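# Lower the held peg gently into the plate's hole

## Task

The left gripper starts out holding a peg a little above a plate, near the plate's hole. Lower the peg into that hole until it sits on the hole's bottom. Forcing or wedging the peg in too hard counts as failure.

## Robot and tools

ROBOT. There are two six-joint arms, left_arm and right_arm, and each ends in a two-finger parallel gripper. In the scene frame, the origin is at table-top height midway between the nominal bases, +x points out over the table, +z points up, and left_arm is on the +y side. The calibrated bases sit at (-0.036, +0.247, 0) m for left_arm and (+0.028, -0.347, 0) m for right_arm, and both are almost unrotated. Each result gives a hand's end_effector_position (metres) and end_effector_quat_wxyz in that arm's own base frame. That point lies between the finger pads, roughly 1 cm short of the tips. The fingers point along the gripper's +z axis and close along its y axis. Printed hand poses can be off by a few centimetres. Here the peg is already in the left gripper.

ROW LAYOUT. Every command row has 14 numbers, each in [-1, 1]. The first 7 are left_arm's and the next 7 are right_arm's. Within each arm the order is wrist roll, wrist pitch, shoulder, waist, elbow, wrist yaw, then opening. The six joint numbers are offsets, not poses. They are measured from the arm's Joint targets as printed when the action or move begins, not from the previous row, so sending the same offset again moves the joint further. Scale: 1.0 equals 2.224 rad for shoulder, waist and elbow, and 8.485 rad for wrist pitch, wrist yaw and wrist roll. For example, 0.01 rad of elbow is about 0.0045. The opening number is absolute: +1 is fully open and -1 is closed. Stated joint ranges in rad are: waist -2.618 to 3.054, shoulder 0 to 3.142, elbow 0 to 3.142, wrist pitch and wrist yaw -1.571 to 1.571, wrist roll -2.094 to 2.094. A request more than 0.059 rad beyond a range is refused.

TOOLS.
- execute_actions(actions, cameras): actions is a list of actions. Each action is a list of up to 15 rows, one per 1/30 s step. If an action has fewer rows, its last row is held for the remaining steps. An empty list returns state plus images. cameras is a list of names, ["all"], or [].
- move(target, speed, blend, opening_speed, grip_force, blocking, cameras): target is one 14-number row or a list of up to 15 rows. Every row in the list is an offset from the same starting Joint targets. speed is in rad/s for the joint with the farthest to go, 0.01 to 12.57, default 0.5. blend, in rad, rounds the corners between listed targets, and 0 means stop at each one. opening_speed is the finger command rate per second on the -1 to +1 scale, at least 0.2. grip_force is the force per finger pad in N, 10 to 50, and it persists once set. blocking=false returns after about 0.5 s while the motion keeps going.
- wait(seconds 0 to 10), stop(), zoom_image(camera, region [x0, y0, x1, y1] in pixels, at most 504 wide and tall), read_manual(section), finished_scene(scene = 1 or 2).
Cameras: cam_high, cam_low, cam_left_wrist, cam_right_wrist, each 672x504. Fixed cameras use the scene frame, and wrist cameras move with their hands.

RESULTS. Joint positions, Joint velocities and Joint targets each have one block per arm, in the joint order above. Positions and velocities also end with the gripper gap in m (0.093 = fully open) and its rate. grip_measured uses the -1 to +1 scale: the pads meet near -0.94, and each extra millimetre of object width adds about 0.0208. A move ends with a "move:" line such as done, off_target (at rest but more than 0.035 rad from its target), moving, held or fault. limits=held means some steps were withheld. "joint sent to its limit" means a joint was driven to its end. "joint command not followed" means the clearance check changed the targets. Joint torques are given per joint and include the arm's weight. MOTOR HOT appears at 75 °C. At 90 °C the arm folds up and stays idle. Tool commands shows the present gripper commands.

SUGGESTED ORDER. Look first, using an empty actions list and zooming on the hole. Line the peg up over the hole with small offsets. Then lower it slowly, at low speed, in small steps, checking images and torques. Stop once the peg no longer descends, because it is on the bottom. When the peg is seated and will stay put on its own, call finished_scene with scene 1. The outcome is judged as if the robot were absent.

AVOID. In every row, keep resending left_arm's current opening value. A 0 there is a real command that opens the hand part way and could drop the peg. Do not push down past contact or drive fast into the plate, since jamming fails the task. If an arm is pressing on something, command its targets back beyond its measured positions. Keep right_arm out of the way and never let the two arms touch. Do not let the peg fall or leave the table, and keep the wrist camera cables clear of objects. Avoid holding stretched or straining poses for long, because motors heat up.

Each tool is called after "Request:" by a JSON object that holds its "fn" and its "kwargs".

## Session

Request:
{"fn": "execute_actions", "kwargs": {"actions": []}}

Request:
{"fn": "zoom_image", "kwargs": {"camera": "cam_left_wrist", "region": [270, 100, 410, 220]}}

Request:
{"fn": "zoom_image", "kwargs": {"camera": "cam_low", "region": [220, 185, 320, 285]}}

Scene clock: 0.00 s.
left_arm: end_effector_position=(+0.2800, -0.1607, +0.1327) grip_measured=-0.296 end_effector_quat_wxyz=(+0.019, +0.861, +0.508, +0.003) | right_arm: end_effector_position=(+0.3754, +0.0000, +0.4021) grip_measured=+1.000 end_effector_quat_wxyz=(+0.707, +0.000, +0.707, +0.000)
Joint names: [wrist roll, wrist pitch, shoulder, waist, elbow, wrist yaw]
Joint positions: left_arm=[1.56 -1.298 1.73 -0.515 1.493 0.013 0.031] | right_arm=[0 0 1.047 0 1.047 0 0.093]
Joint velocities: left_arm=[0.007 -0.051 0.007 -0.032 -0.012 0.051 0.009] | right_arm=[within noise]
Joint torques (N m): no reading
Motor temperatures (°C): left_arm=[29 31 36 28 36 30 31] | right_arm=[28 35 32 28 39 32 31]
Heat: left arm: 36 °C; right arm: 39 °C.
Joint targets: left_arm=[1.560 -1.296 1.710 -0.515 1.509 0.015] | right_arm=[0.000 0.008 1.043 0.000 1.060 0.000]
Tool commands: left_gripper/opening=-0.921165 right_gripper/opening=+1.0

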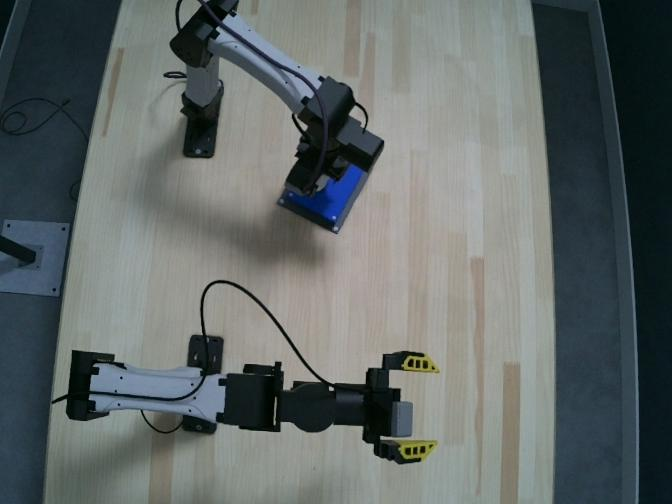

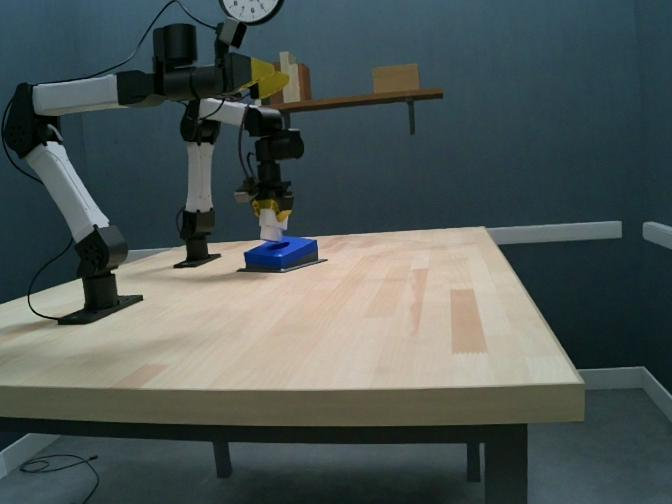

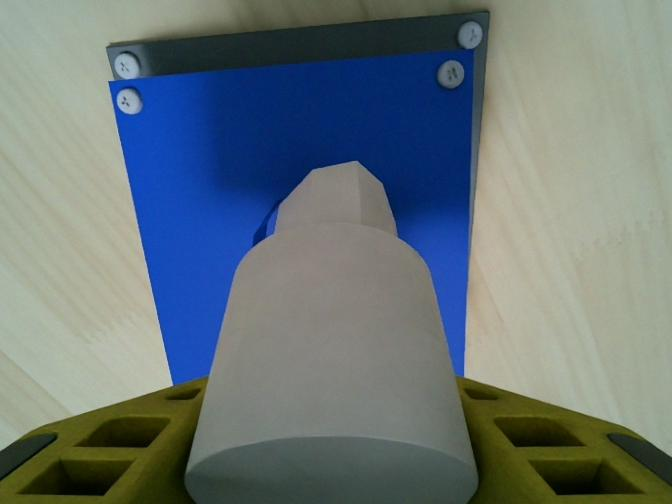

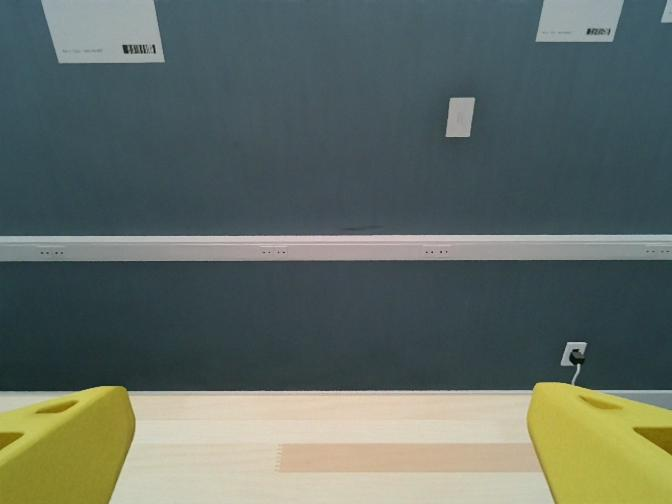

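Scaled by 3.600 from the camera's 672x504 image, which has a finer 960x720 frame.

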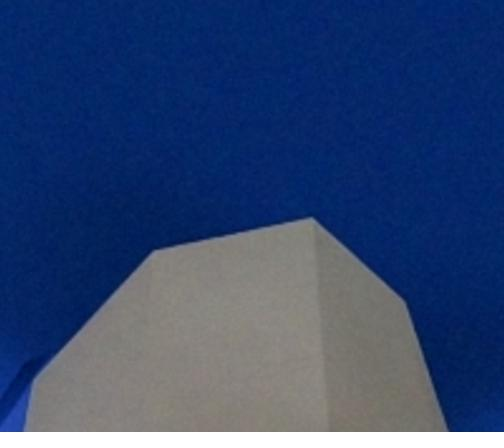

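Scaled by 5.040 from the camera's 672x504 image, which has a finer 960x720 frame.

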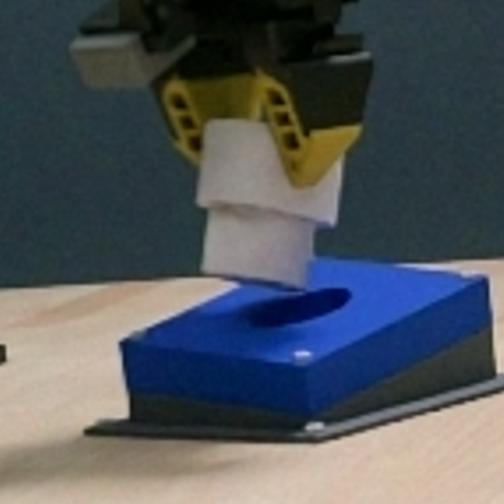

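Request:
{"fn": "zoom_image", "kwargs": {"camera": "cam_left_wrist", "region": [180, 220, 320, 470]}}

Request:
{"fn": "zoom_image", "kwargs": {"camera": "cam_left_wrist", "region": [360, 220, 500, 470]}}

Request:
{"fn": "zoom_image", "kwargs": {"camera": "cam_left_wrist", "region": [90, 60, 190, 400]}}

Request:
{"fn": "zoom_image", "kwargs": {"camera": "cam_left_wrist", "region": [410, 30, 510, 390]}}

Request:
{"fn": "zoom_image", "kwargs": {"camera": "cam_left_wrist", "region": [240, 150, 410, 270]}}

Scaled by 2.016 from the camera's 672x504 image, which has a finer 960x720 frame.

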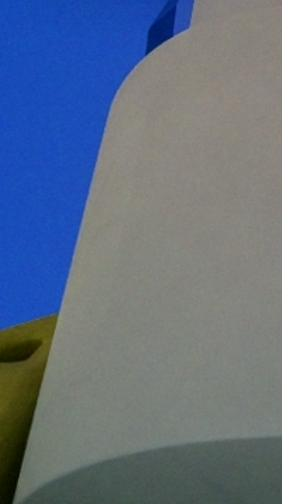

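Scaled by 2.016 from the camera's 672x504 image, which has a finer 960x720 frame.

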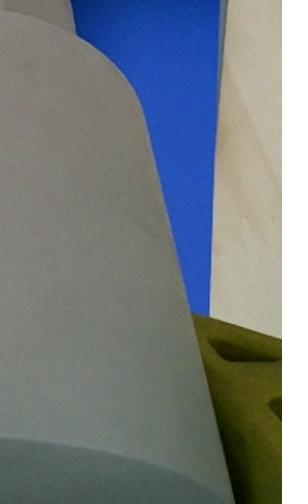

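Scaled by 1.482 from the camera's 672x504 image, which has a finer 960x720 frame.

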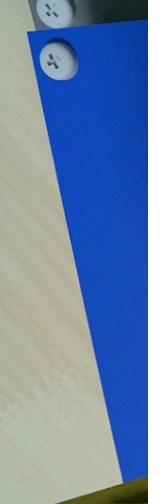

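Scaled by 1.400 from the camera's 672x504 image, which has a finer 960x720 frame.

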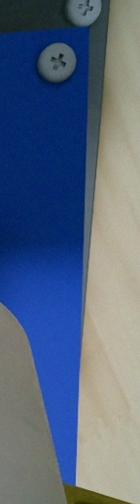

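Scaled by 2.965 from the camera's 672x504 image, which has a finer 960x720 frame.

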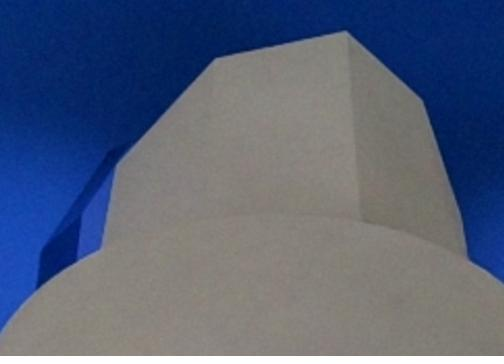

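Request:
{"fn": "move", "kwargs": {"target": [[0,-0.0094,0,0,0.036,0,-0.921165,0,0,0,0,0,0,1],[-0.0354,-0.0289,0.112,-0.1322,0.1261,-0.0502,-0.921165,0,0,0,0,0,0,1]], "speed": 0.3, "blend": [0.03,0], "cameras": ["cam_left_wrist","cam_low"]}}

Request:
{"fn": "zoom_image", "kwargs": {"camera": "cam_low", "region": [220, 185, 320, 285]}}

Scene clock: 59.27 s.
left_arm: end_effector_position=(+0.2790, -0.2006, +0.1422) grip_measured=-0.220 end_effector_quat_wxyz=(-0.110, +0.850, +0.486, +0.169) | right_arm: end_effector_position=(+0.3754, +0.0000, +0.4021) grip_measured=+1.000 end_effector_quat_wxyz=(+0.707, +0.000, +0.707, +0.000)
Joint names: [wrist roll, wrist pitch, shoulder, waist, elbow, wrist yaw]
Joint positions: left_arm=[1.267 -1.517 1.951 -0.808 1.757 -0.384 0.035] | right_arm=[0 0 1.047 0 1.047 0 0.093]
Joint torques (N m): left_arm=[0.08 -0.21 -8.05 -0.57 8.5 -0.45] | right_arm=[-0.02 2.33 -3.11 -0.24 9.74 0.02]
Motor temperatures (°C): left_arm=[29 31 50 28 41 30 33] | right_arm=[28 46 33 28 47 32 31]
Heat: left arm: 50 °C; right arm: 47 °C.
Joint targets: left_arm=[1.260 -1.541 1.959 -0.808 1.790 -0.411] | right_arm=[0.000 0.008 1.043 0.000 1.060 0.000]
move: done
camera_calibration:
cam_left_wrist: T_world_to_cam=[[-0.866392, 0.498322, 0.0322628, 0.336935], [0.345713, 0.551933, 0.758849, -0.0574953], [0.360344, 0.668614, -0.650467, 0.216442], [0, 0, 0, 1]] pos_world=[0.233801, -0.280884, 0.173548]
Images, in order (width x height): cam_low 672x504, cam_left_wrist 672x504.

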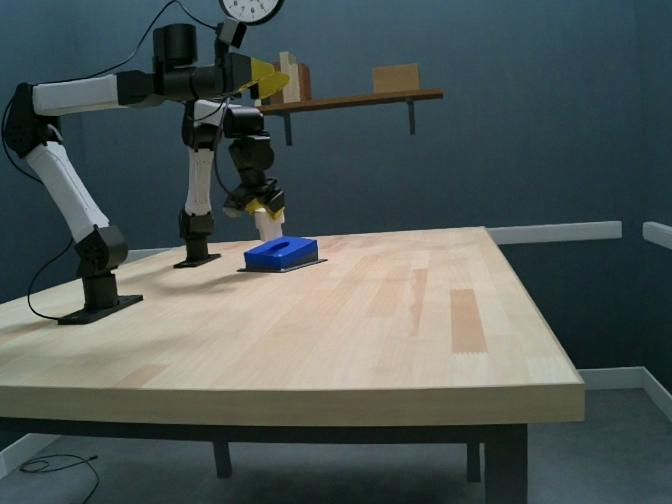

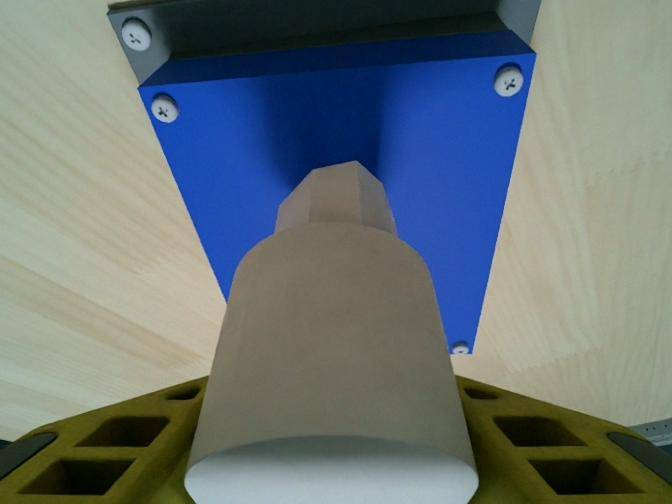

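Scaled by 5.040 from the camera's 672x504 image, which has a finer 960x720 frame.

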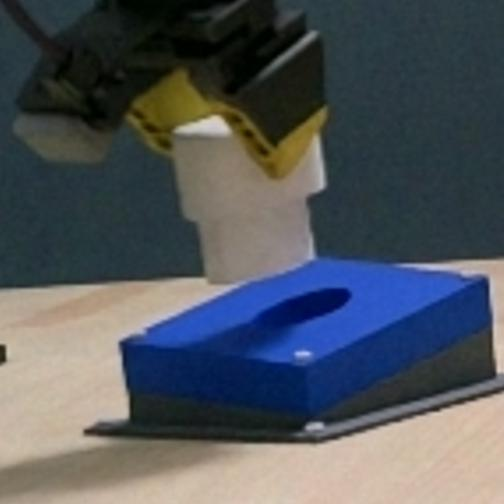

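Request:
{"fn": "move", "kwargs": {"target": [0.0065,-0.0047,0,0.027,0,0.0024,-0.921165,0,0,0,0,0,0,1], "speed": 0.2, "cameras": ["cam_left_wrist","cam_low"]}}

Request:
{"fn": "zoom_image", "kwargs": {"camera": "cam_left_wrist", "region": [230, 100, 430, 250]}}

Request:
{"fn": "zoom_image", "kwargs": {"camera": "cam_low", "region": [220, 185, 320, 285]}}

Scene clock: 91.57 s.
left_arm: end_effector_position=(+0.2839, -0.1780, +0.1437) grip_measured=-0.220 end_effector_quat_wxyz=(-0.136, +0.846, +0.491, +0.159) | right_arm: end_effector_position=(+0.3754, +0.0000, +0.4021) grip_measured=+1.000 end_effector_quat_wxyz=(+0.707, +0.000, +0.707, +0.000)
Joint names: [wrist roll, wrist pitch, shoulder, waist, elbow, wrist yaw]
Joint positions: left_arm=[1.305 -1.555 1.951 -0.75 1.757 -0.384 0.035] | right_arm=[0 0 1.047 0 1.047 0 0.093]
Joint torques (N m): left_arm=[0.28 -0.38 -7.84 -0.61 8.39 -0.18] | right_arm=[0.07 2.28 -3.07 -0.2 9.8 0.03]
Heat: left arm: 48 °C; right arm: 49 °C.
Joint targets: left_arm=[1.315 -1.581 1.959 -0.748 1.790 -0.391] | right_arm=[0.000 0.008 1.043 0.000 1.060 0.000]
move: done
camera_calibration:
cam_left_wrist: T_world_to_cam=[[-0.875547, 0.475793, 0.0838961, 0.32112], [0.363792, 0.53499, 0.762523, -0.0814985], [0.317919, 0.698145, -0.641499, 0.216428], [0, 0, 0, 1]] pos_world=[0.241998, -0.260284, 0.174042]
Images, in order (width x height): cam_low 672x504, cam_left_wrist 672x504.

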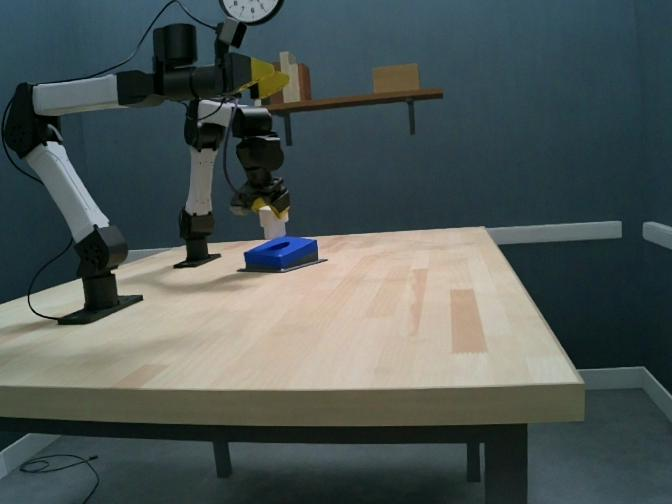

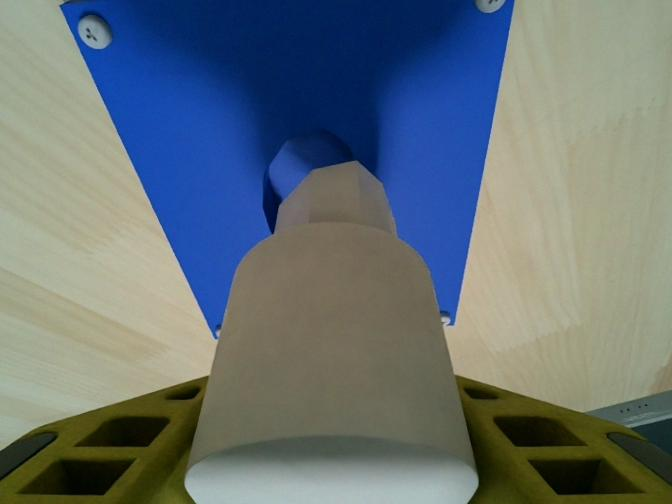

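Scaled by 2.520 from the camera's 672x504 image, which has a finer 960x720 frame.

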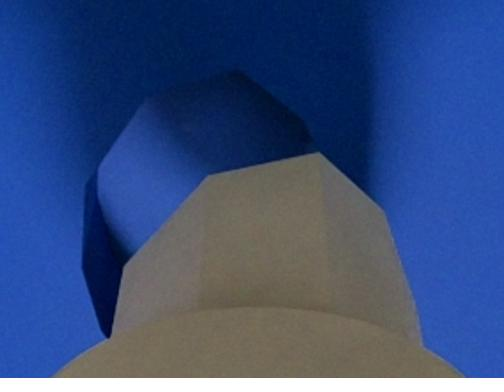

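Scaled by 5.040 from the camera's 672x504 image, which has a finer 960x720 frame.

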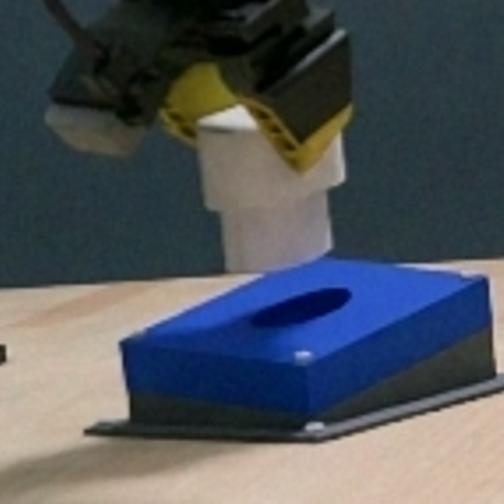

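Request:
{"fn": "zoom_image", "kwargs": {"camera": "cam_left_wrist", "region": [255, 115, 325, 185]}}

Request:
{"fn": "zoom_image", "kwargs": {"camera": "cam_left_wrist", "region": [300, 115, 370, 185]}}

Request:
{"fn": "zoom_image", "kwargs": {"camera": "cam_left_wrist", "region": [250, 155, 320, 240]}}

Scaled by 7.200 from the camera's 672x504 image, which has a finer 960x720 frame.

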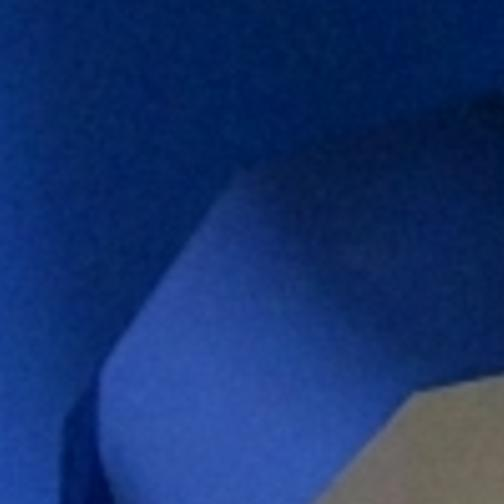

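Scaled by 7.200 from the camera's 672x504 image, which has a finer 960x720 frame.

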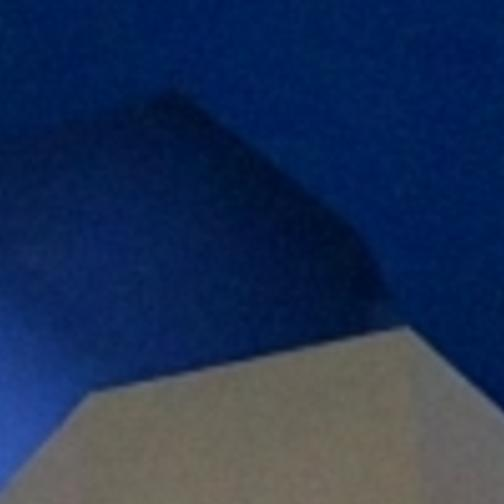

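Scaled by 5.929 from the camera's 672x504 image, which has a finer 960x720 frame.

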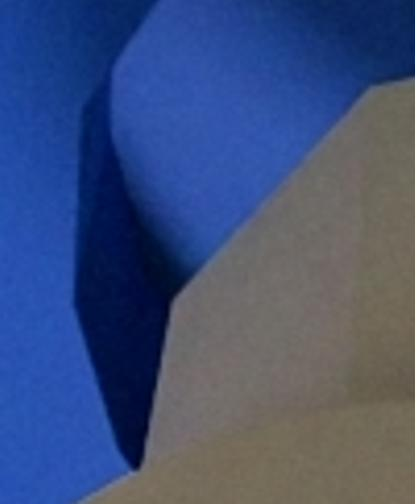

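Request:
{"fn": "move", "kwargs": {"target": [-0.0053,0.0053,0.0144,0.0189,0.0062,0.0058,-0.921165,0,0,0,0,0,0,1], "speed": 0.15}}

Scene clock: 112.03 s.
left_arm: end_effector_position=(+0.2915, -0.1753, +0.1341) grip_measured=-0.220 end_effector_quat_wxyz=(-0.134, +0.830, +0.523, +0.138) | right_arm: end_effector_position=(+0.3754, +0.0000, +0.4021) grip_measured=+1.000 end_effector_quat_wxyz=(+0.707, +0.000, +0.707, +0.000)
Joint names: [wrist roll, wrist pitch, shoulder, waist, elbow, wrist yaw]
Joint positions: left_arm=[1.277 -1.543 1.982 -0.709 1.771 -0.343 0.035] | right_arm=[0 0 1.047 0 1.047 0 0.093]
Joint torques (N m): left_arm=[0.01 0 -8.28 -0.24 8.32 -0.08] | right_arm=[0.01 2.32 -3.11 -0.43 9.62 0.03]
Heat: left arm: 49 °C; right arm: 50 °C.
Joint targets: left_arm=[1.270 -1.536 1.991 -0.706 1.803 -0.341] | right_arm=[0.000 0.008 1.043 0.000 1.060 0.000]
move: done

Request:
{"fn": "wait", "kwargs": {"seconds": 0, "cameras": ["cam_left_wrist","cam_low"]}}

Request:
{"fn": "zoom_image", "kwargs": {"camera": "cam_left_wrist", "region": [260, 100, 340, 220]}}

Request:
{"fn": "zoom_image", "kwargs": {"camera": "cam_left_wrist", "region": [330, 100, 410, 220]}}

Request:
{"fn": "zoom_image", "kwargs": {"camera": "cam_low", "region": [220, 185, 320, 285]}}

Scene clock: 118.63 s.
left_arm: end_effector_position=(+0.2915, -0.1753, +0.1341) grip_measured=-0.220 end_effector_quat_wxyz=(-0.134, +0.830, +0.523, +0.138) | right_arm: end_effector_position=(+0.3754, +0.0000, +0.4021) grip_measured=+1.000 end_effector_quat_wxyz=(+0.707, +0.000, +0.707, +0.000)
Joint names: [wrist roll, wrist pitch, shoulder, waist, elbow, wrist yaw]
Joint positions: left_arm=[1.277 -1.543 1.982 -0.709 1.771 -0.343 0.035] | right_arm=[0 0 1.047 0 1.047 0 0.093]
Joint torques (N m): left_arm=[0.03 0.04 -8.13 -0.53 8.17 -0.03] | right_arm=[0 2.27 -3.03 -0.21 9.88 0.02]
Heat: left arm: 50 °C; right arm: 50 °C.
Joint targets: left_arm=[1.270 -1.536 1.991 -0.706 1.803 -0.342] | right_arm=[0.000 0.008 1.043 0.000 1.060 0.000]
Tool commands: left_gripper/opening=-0.921165 right_gripper/opening=+1.0
camera_calibration:
cam_left_wrist: T_world_to_cam=[[-0.906873, 0.412162, 0.0877677, 0.324714], [0.33696, 0.584176, 0.738374, -0.0587185], [0.253058, 0.699186, -0.668655, 0.228846], [0, 0, 0, 1]] pos_world=[0.256349, -0.259538, 0.167876]
Images, in order (width x height): cam_low 672x504, cam_left_wrist 672x504.

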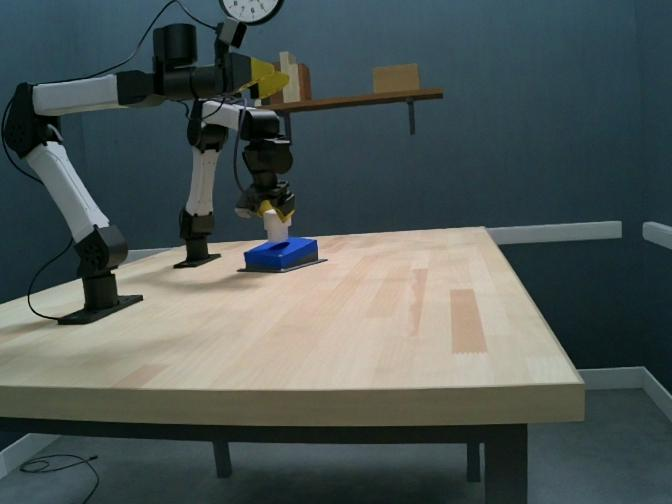

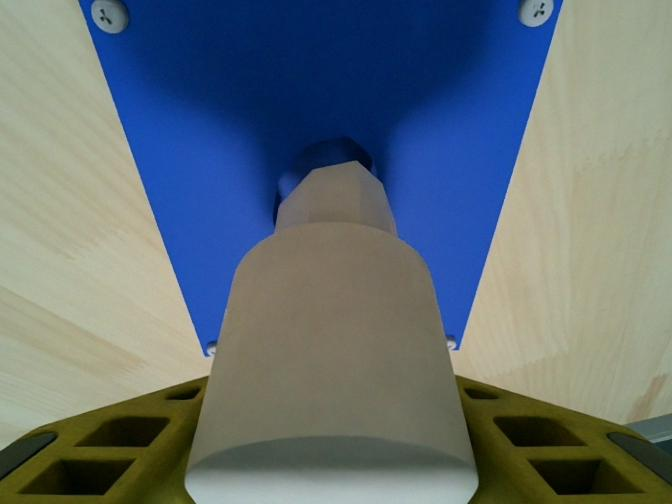

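Scaled by 4.200 from the camera's 672x504 image, which has a finer 960x720 frame.

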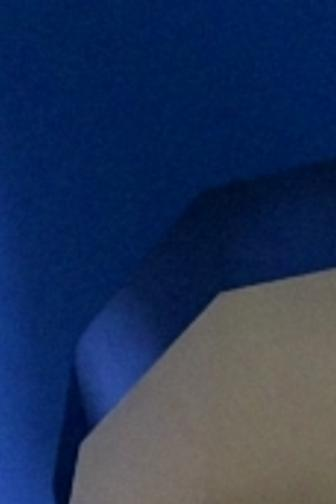

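Scaled by 4.200 from the camera's 672x504 image, which has a finer 960x720 frame.

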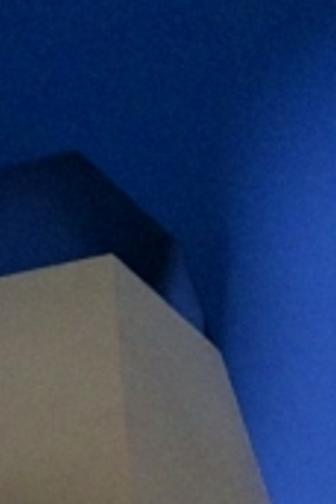

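Scaled by 5.040 from the camera's 672x504 image, which has a finer 960x720 frame.

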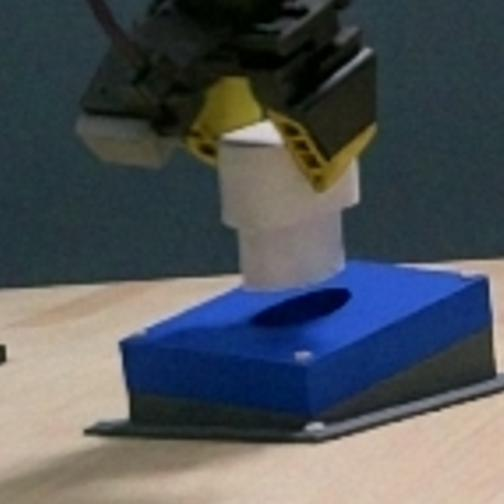

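Request:
{"fn": "move", "kwargs": {"target": [-0.004,0.0049,0.0032,-0.0189,-0.0274,-0.0091,-0.921165,0,0,0,0,0,0,1], "speed": 0.1, "cameras": ["cam_left_wrist","cam_low"]}}

Request:
{"fn": "zoom_image", "kwargs": {"camera": "cam_left_wrist", "region": [260, 100, 340, 220]}}

Request:
{"fn": "zoom_image", "kwargs": {"camera": "cam_left_wrist", "region": [330, 100, 410, 220]}}

Request:
{"fn": "zoom_image", "kwargs": {"camera": "cam_low", "region": [220, 185, 320, 285]}}

Scene clock: 129.87 s.
left_arm: end_effector_position=(+0.2929, -0.1824, +0.1268) grip_measured=-0.220 end_effector_quat_wxyz=(-0.132, +0.828, +0.519, +0.166) | right_arm: end_effector_position=(+0.3754, +0.0000, +0.4021) grip_measured=+1.000 end_effector_quat_wxyz=(+0.707, +0.000, +0.707, +0.000)
Joint names: [wrist roll, wrist pitch, shoulder, waist, elbow, wrist yaw]
Joint positions: left_arm=[1.243 -1.502 1.99 -0.744 1.743 -0.391 0.035] | right_arm=[0 0 1.047 0 1.047 0 0.093]
Joint torques (N m): left_arm=[0.1 0.06 -8.21 -0.99 5.5 -0.44] | right_arm=[-0.01 2.27 -3.18 -0.23 9.57 -0.04]
Motor temperatures (°C): left_arm=[29 30 51 27 45 30 34] | right_arm=[28 51 34 28 50 32 31]
Heat: left arm: 51 °C; right arm: 51 °C.
Joint targets: left_arm=[1.236 -1.495 1.998 -0.748 1.743 -0.419] | right_arm=[0.000 0.008 1.043 0.000 1.060 0.000]
move: done
camera_calibration:
cam_left_wrist: T_world_to_cam=[[-0.904743, 0.422249, 0.0560945, 0.334743], [0.308331, 0.558337, 0.77019, -0.0500593], [0.293892, 0.714119, -0.635343, 0.215105], [0, 0, 0, 1]] pos_world=[0.255074, -0.267006, 0.156443]
Images, in order (width x height): cam_low 672x504, cam_left_wrist 672x504.

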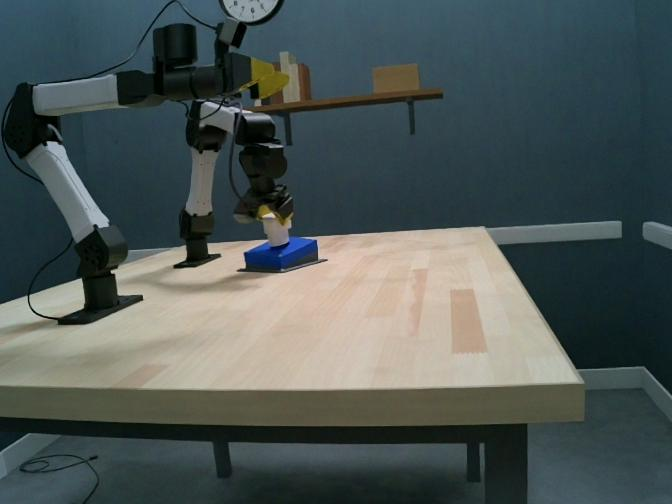

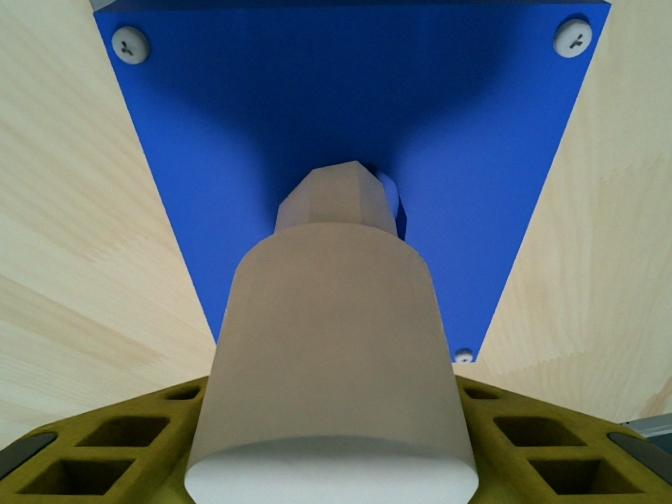

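Scaled by 4.200 from the camera's 672x504 image, which has a finer 960x720 frame.

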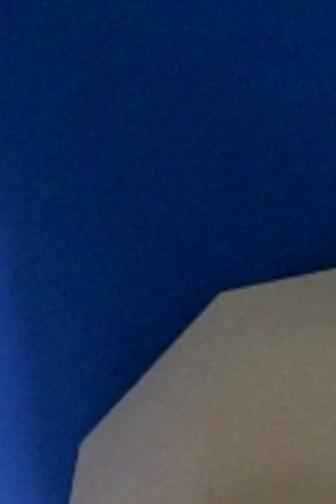

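Scaled by 4.200 from the camera's 672x504 image, which has a finer 960x720 frame.

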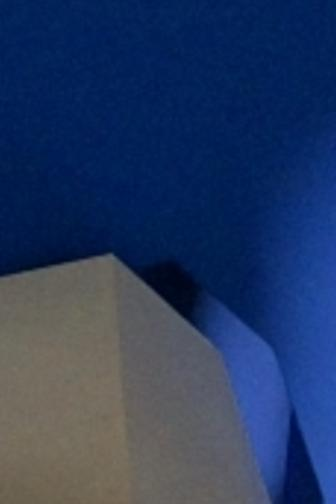

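Scaled by 5.040 from the camera's 672x504 image, which has a finer 960x720 frame.

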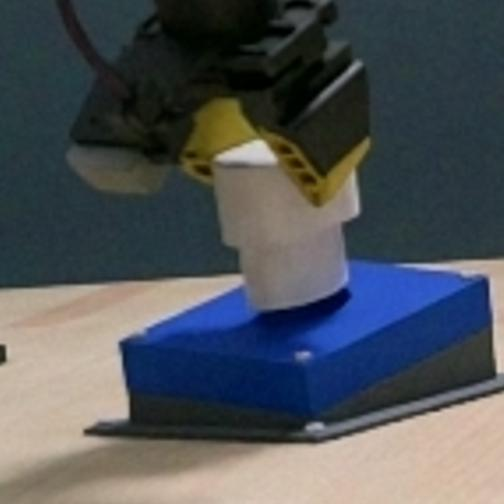

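Request:
{"fn": "zoom_image", "kwargs": {"camera": "cam_left_wrist", "region": [80, 0, 240, 360]}}

Request:
{"fn": "zoom_image", "kwargs": {"camera": "cam_left_wrist", "region": [460, 0, 620, 370]}}

Request:
{"fn": "zoom_image", "kwargs": {"camera": "cam_left_wrist", "region": [340, 140, 430, 250]}}

Scaled by 1.400 from the camera's 672x504 image, which has a finer 960x720 frame.

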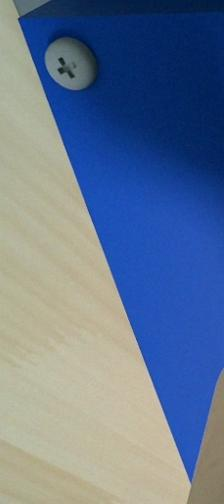

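Scaled by 1.362 from the camera's 672x504 image, which has a finer 960x720 frame.

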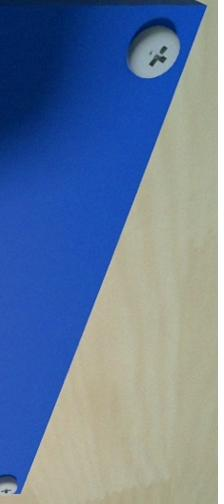

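Scaled by 4.582 from the camera's 672x504 image, which has a finer 960x720 frame.

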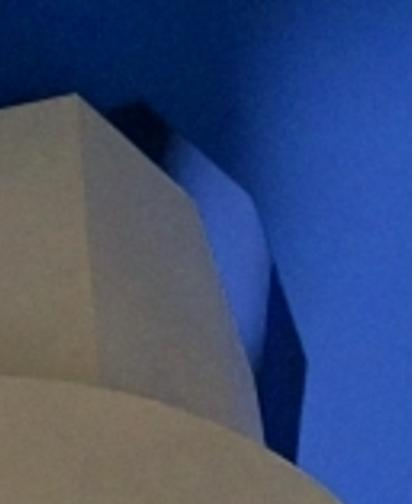

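Request:
{"fn": "move", "kwargs": {"target": [0.0041,-0.0071,0,0.0103,0,-0.0009,-0.921165,0,0,0,0,0,0,1], "speed": 0.1, "cameras": ["cam_left_wrist","cam_low"]}}

Request:
{"fn": "zoom_image", "kwargs": {"camera": "cam_left_wrist", "region": [260, 110, 430, 250]}}

Request:
{"fn": "zoom_image", "kwargs": {"camera": "cam_low", "region": [220, 185, 320, 285]}}

Scene clock: 145.33 s.
left_arm: end_effector_position=(+0.2921, -0.1732, +0.1285) grip_measured=-0.220 end_effector_quat_wxyz=(-0.148, +0.829, +0.514, +0.164) | right_arm: end_effector_position=(+0.3754, +0.0000, +0.4021) grip_measured=+1.000 end_effector_quat_wxyz=(+0.707, +0.000, +0.707, +0.000)
Joint names: [wrist roll, wrist pitch, shoulder, waist, elbow, wrist yaw]
Joint positions: left_arm=[1.261 -1.528 1.99 -0.729 1.743 -0.399 0.035] | right_arm=[0 0 1.047 0 1.047 0 0.093]
Joint torques (N m): left_arm=[0.28 -0.45 -8.28 -0.38 5.37 -0.4] | right_arm=[0.01 2.29 -3 -0.02 9.74 -0.01]
Heat: left arm: 52 °C; right arm: 52 °C.
Joint targets: left_arm=[1.271 -1.555 1.998 -0.725 1.743 -0.426] | right_arm=[0.000 0.008 1.043 0.000 1.060 0.000]
move: done
camera_calibration:
cam_left_wrist: T_world_to_cam=[[-0.902038, 0.423005, 0.0859902, 0.325532], [0.32625, 0.537661, 0.777484, -0.0658904], [0.282646, 0.729375, -0.622996, 0.214143], [0, 0, 0, 1]] pos_world=[0.254613, -0.258466, 0.156646]
Images, in order (width x height): cam_low 672x504, cam_left_wrist 672x504.

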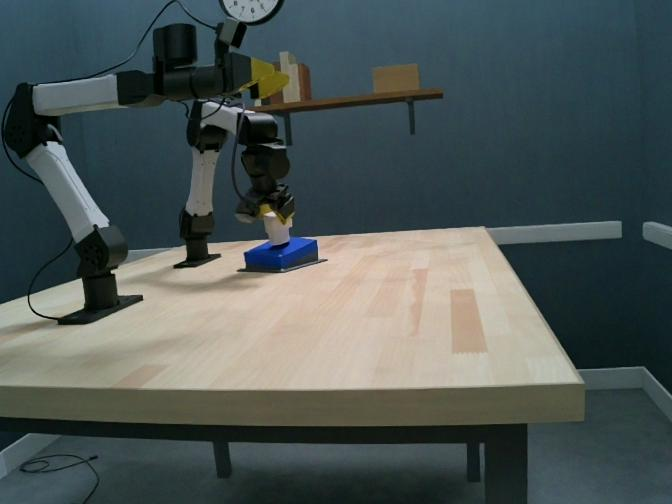

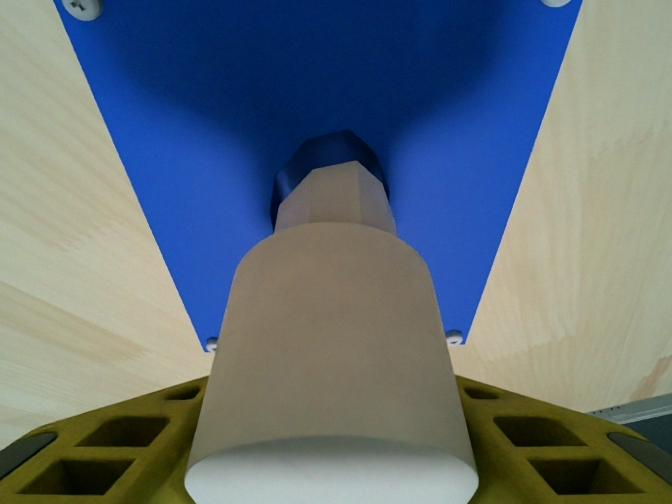

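Scaled by 2.965 from the camera's 672x504 image, which has a finer 960x720 frame.

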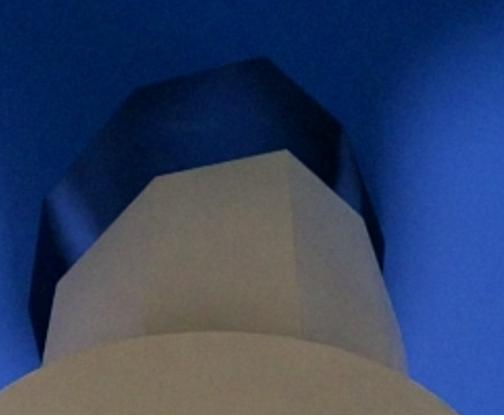

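Scaled by 5.040 from the camera's 672x504 image, which has a finer 960x720 frame.

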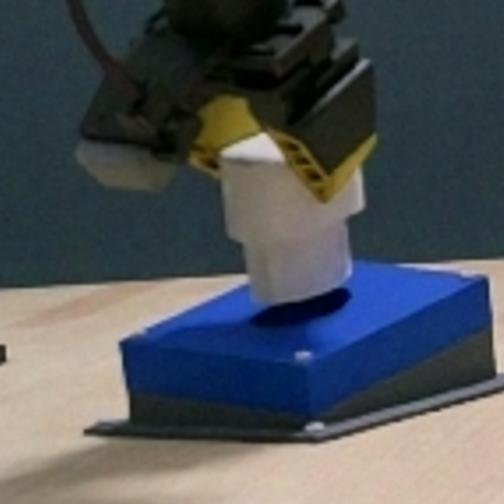

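Request:
{"fn": "zoom_image", "kwargs": {"camera": "cam_left_wrist", "region": [265, 120, 335, 190]}}

Request:
{"fn": "zoom_image", "kwargs": {"camera": "cam_left_wrist", "region": [330, 120, 400, 190]}}

Request:
{"fn": "zoom_image", "kwargs": {"camera": "cam_left_wrist", "region": [360, 150, 410, 240]}}

Scaled by 7.200 from the camera's 672x504 image, which has a finer 960x720 frame.

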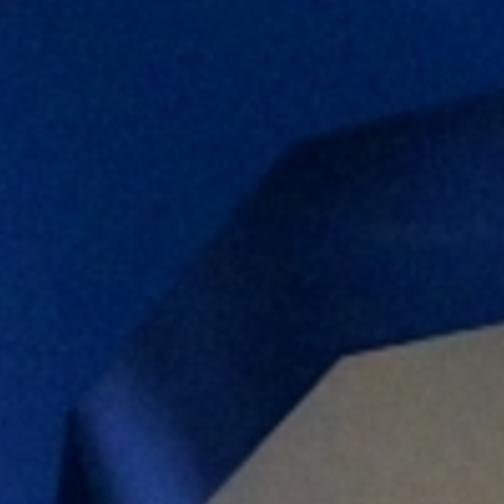

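Scaled by 7.200 from the camera's 672x504 image, which has a finer 960x720 frame.

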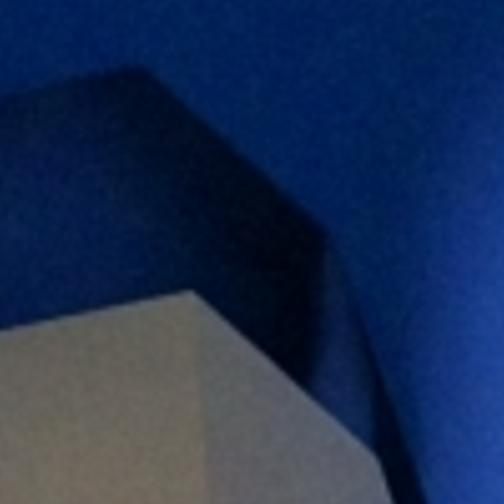

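Scaled by 5.600 from the camera's 672x504 image, which has a finer 960x720 frame.

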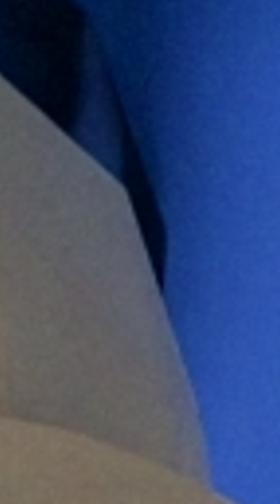

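Request:
{"fn": "move", "kwargs": {"target": [-0.0047,0.0057,0.0065,-0.0112,0,0,-0.921165,0,0,0,0,0,0,1], "speed": 0.1, "cameras": ["cam_left_wrist","cam_low"]}}

Request:
{"fn": "zoom_image", "kwargs": {"camera": "cam_left_wrist", "region": [265, 130, 335, 230]}}

Request:
{"fn": "zoom_image", "kwargs": {"camera": "cam_left_wrist", "region": [330, 130, 410, 230]}}

Request:
{"fn": "zoom_image", "kwargs": {"camera": "cam_low", "region": [230, 195, 310, 275]}}

Scene clock: 163.30 s.
left_arm: end_effector_position=(+0.2917, -0.1807, +0.1237) grip_measured=-0.220 end_effector_quat_wxyz=(-0.144, +0.827, +0.516, +0.168) | right_arm: end_effector_position=(+0.3754, +0.0000, +0.4021) grip_measured=+1.000 end_effector_quat_wxyz=(+0.707, +0.000, +0.707, +0.000)
Joint names: [wrist roll, wrist pitch, shoulder, waist, elbow, wrist yaw]
Joint positions: left_arm=[1.238 -1.512 2.003 -0.747 1.743 -0.4 0.035] | right_arm=[0 0 1.047 0 1.047 0 0.093]
Joint torques (N m): left_arm=[0.07 -0.03 -8.31 -0.96 5.23 -0.47] | right_arm=[0.04 2.29 -2.96 -0.17 9.74 0.03]
Heat: left arm: 52 °C; right arm: 53 °C.
Joint targets: left_arm=[1.231 -1.506 2.013 -0.750 1.743 -0.426] | right_arm=[0.000 0.008 1.043 0.000 1.060 0.000]
move: done
camera_calibration:
cam_left_wrist: T_world_to_cam=[[-0.904181, 0.420716, 0.0738586, 0.330517], [0.315627, 0.541542, 0.779174, -0.0545276], [0.287813, 0.727826, -0.622441, 0.214932], [0, 0, 0, 1]] pos_world=[0.254197, -0.265958, 0.151857]
Images, in order (width x height): cam_low 672x504, cam_left_wrist 672x504.

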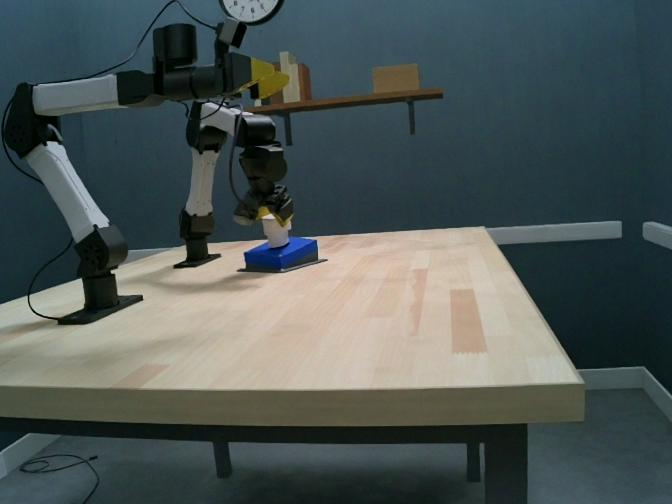

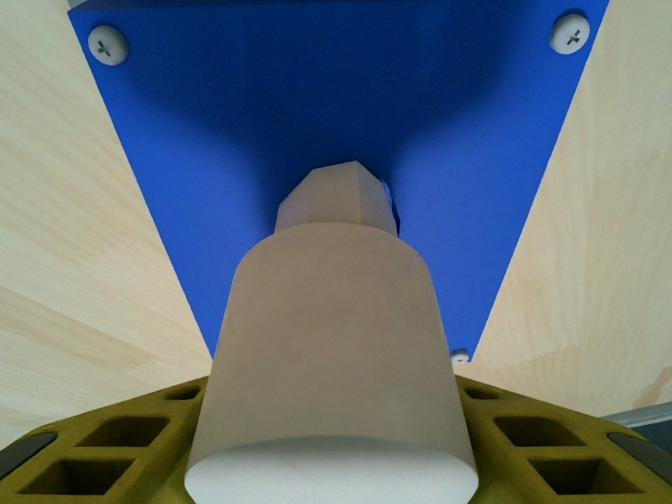

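Scaled by 5.040 from the camera's 672x504 image, which has a finer 960x720 frame.

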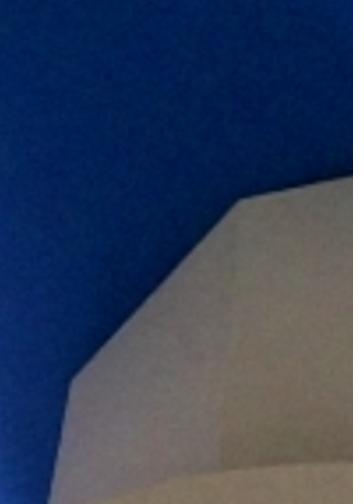

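Scaled by 5.040 from the camera's 672x504 image, which has a finer 960x720 frame.

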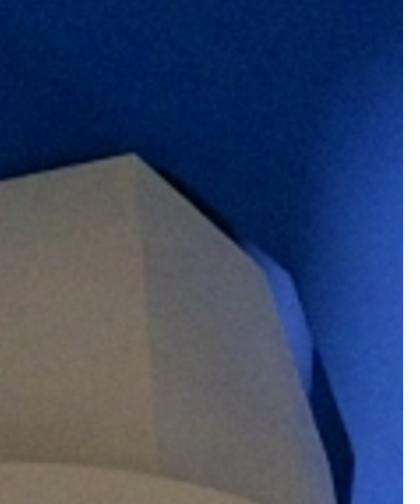

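Scaled by 6.300 from the camera's 672x504 image, which has a finer 960x720 frame.

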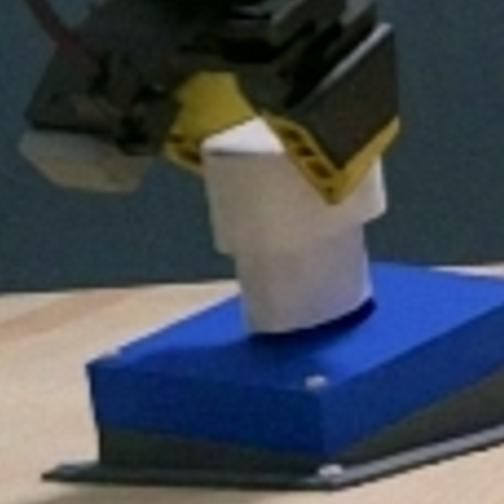

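Request:
{"fn": "move", "kwargs": {"target": [0,-0.0047,0,0.0047,0,0,-0.921165,0,0,0,0,0,0,1], "speed": 0.05, "cameras": ["cam_left_wrist","cam_low"]}}

Request:
{"fn": "zoom_image", "kwargs": {"camera": "cam_left_wrist", "region": [265, 130, 335, 230]}}

Request:
{"fn": "zoom_image", "kwargs": {"camera": "cam_left_wrist", "region": [330, 130, 410, 230]}}

Request:
{"fn": "zoom_image", "kwargs": {"camera": "cam_low", "region": [230, 195, 310, 275]}}

Scene clock: 172.40 s.
left_arm: end_effector_position=(+0.2911, -0.1790, +0.1240) grip_measured=-0.220 end_effector_quat_wxyz=(-0.147, +0.827, +0.517, +0.167) | right_arm: end_effector_position=(+0.3754, +0.0000, +0.4021) grip_measured=+1.000 end_effector_quat_wxyz=(+0.707, +0.000, +0.707, +0.000)
Joint names: [wrist roll, wrist pitch, shoulder, waist, elbow, wrist yaw]
Joint positions: left_arm=[1.238 -1.519 2.003 -0.745 1.743 -0.4 0.035] | right_arm=[0 0 1.047 0 1.047 0 0.093]
Joint torques (N m): left_arm=[0.05 -0.42 -8.18 -0.16 5.39 -0.39] | right_arm=[0.02 2.3 -3.32 -0.05 9.8 0.02]
Heat: left arm: 51 °C; right arm: 53 °C.
Joint targets: left_arm=[1.231 -1.546 2.013 -0.740 1.743 -0.426] | right_arm=[0.000 0.008 1.043 0.000 1.060 0.000]
move: done
camera_calibration:
cam_left_wrist: T_world_to_cam=[[-0.904928, 0.418, 0.0798803, 0.328189], [0.317818, 0.538975, 0.780062, -0.0566814], [0.283012, 0.731288, -0.620582, 0.215833], [0, 0, 0, 1]] pos_world=[0.253919, -0.264469, 0.151941]
Images, in order (width x height): cam_low 672x504, cam_left_wrist 672x504.

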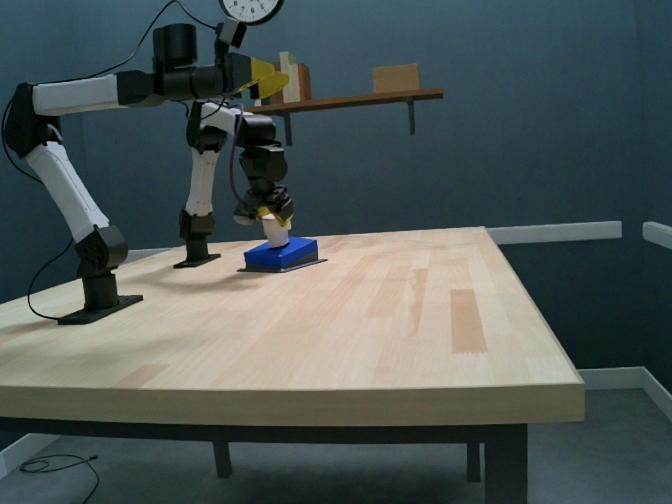

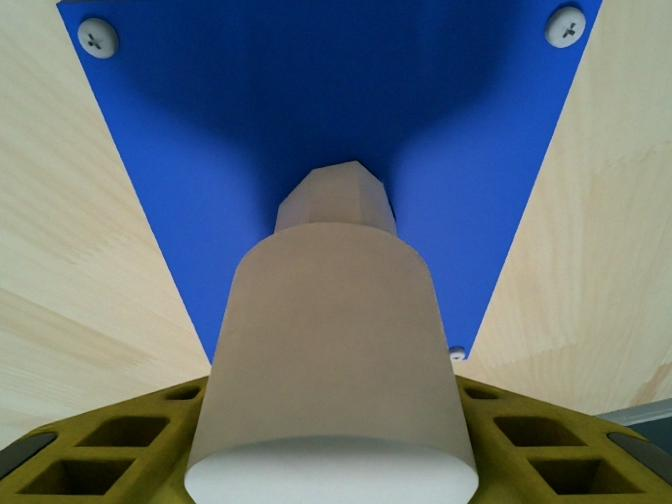

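Scaled by 5.040 from the camera's 672x504 image, which has a finer 960x720 frame.

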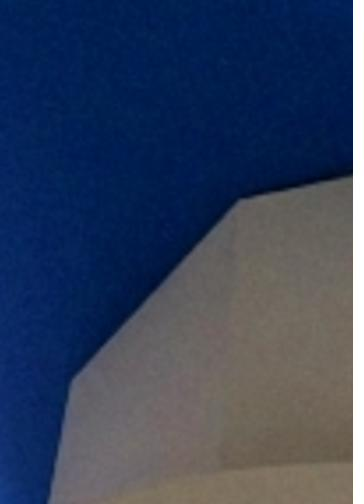

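Scaled by 5.040 from the camera's 672x504 image, which has a finer 960x720 frame.

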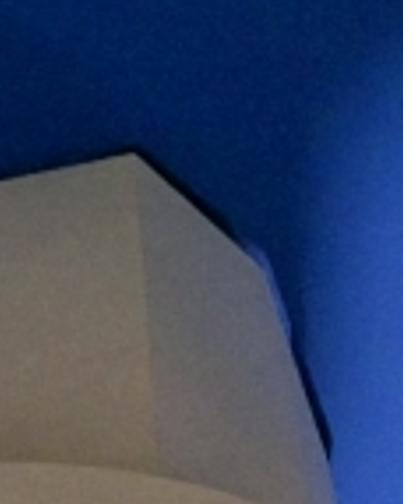

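Scaled by 6.300 from the camera's 672x504 image, which has a finer 960x720 frame.

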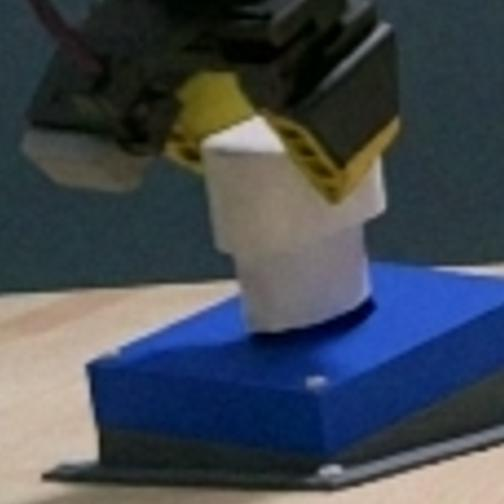

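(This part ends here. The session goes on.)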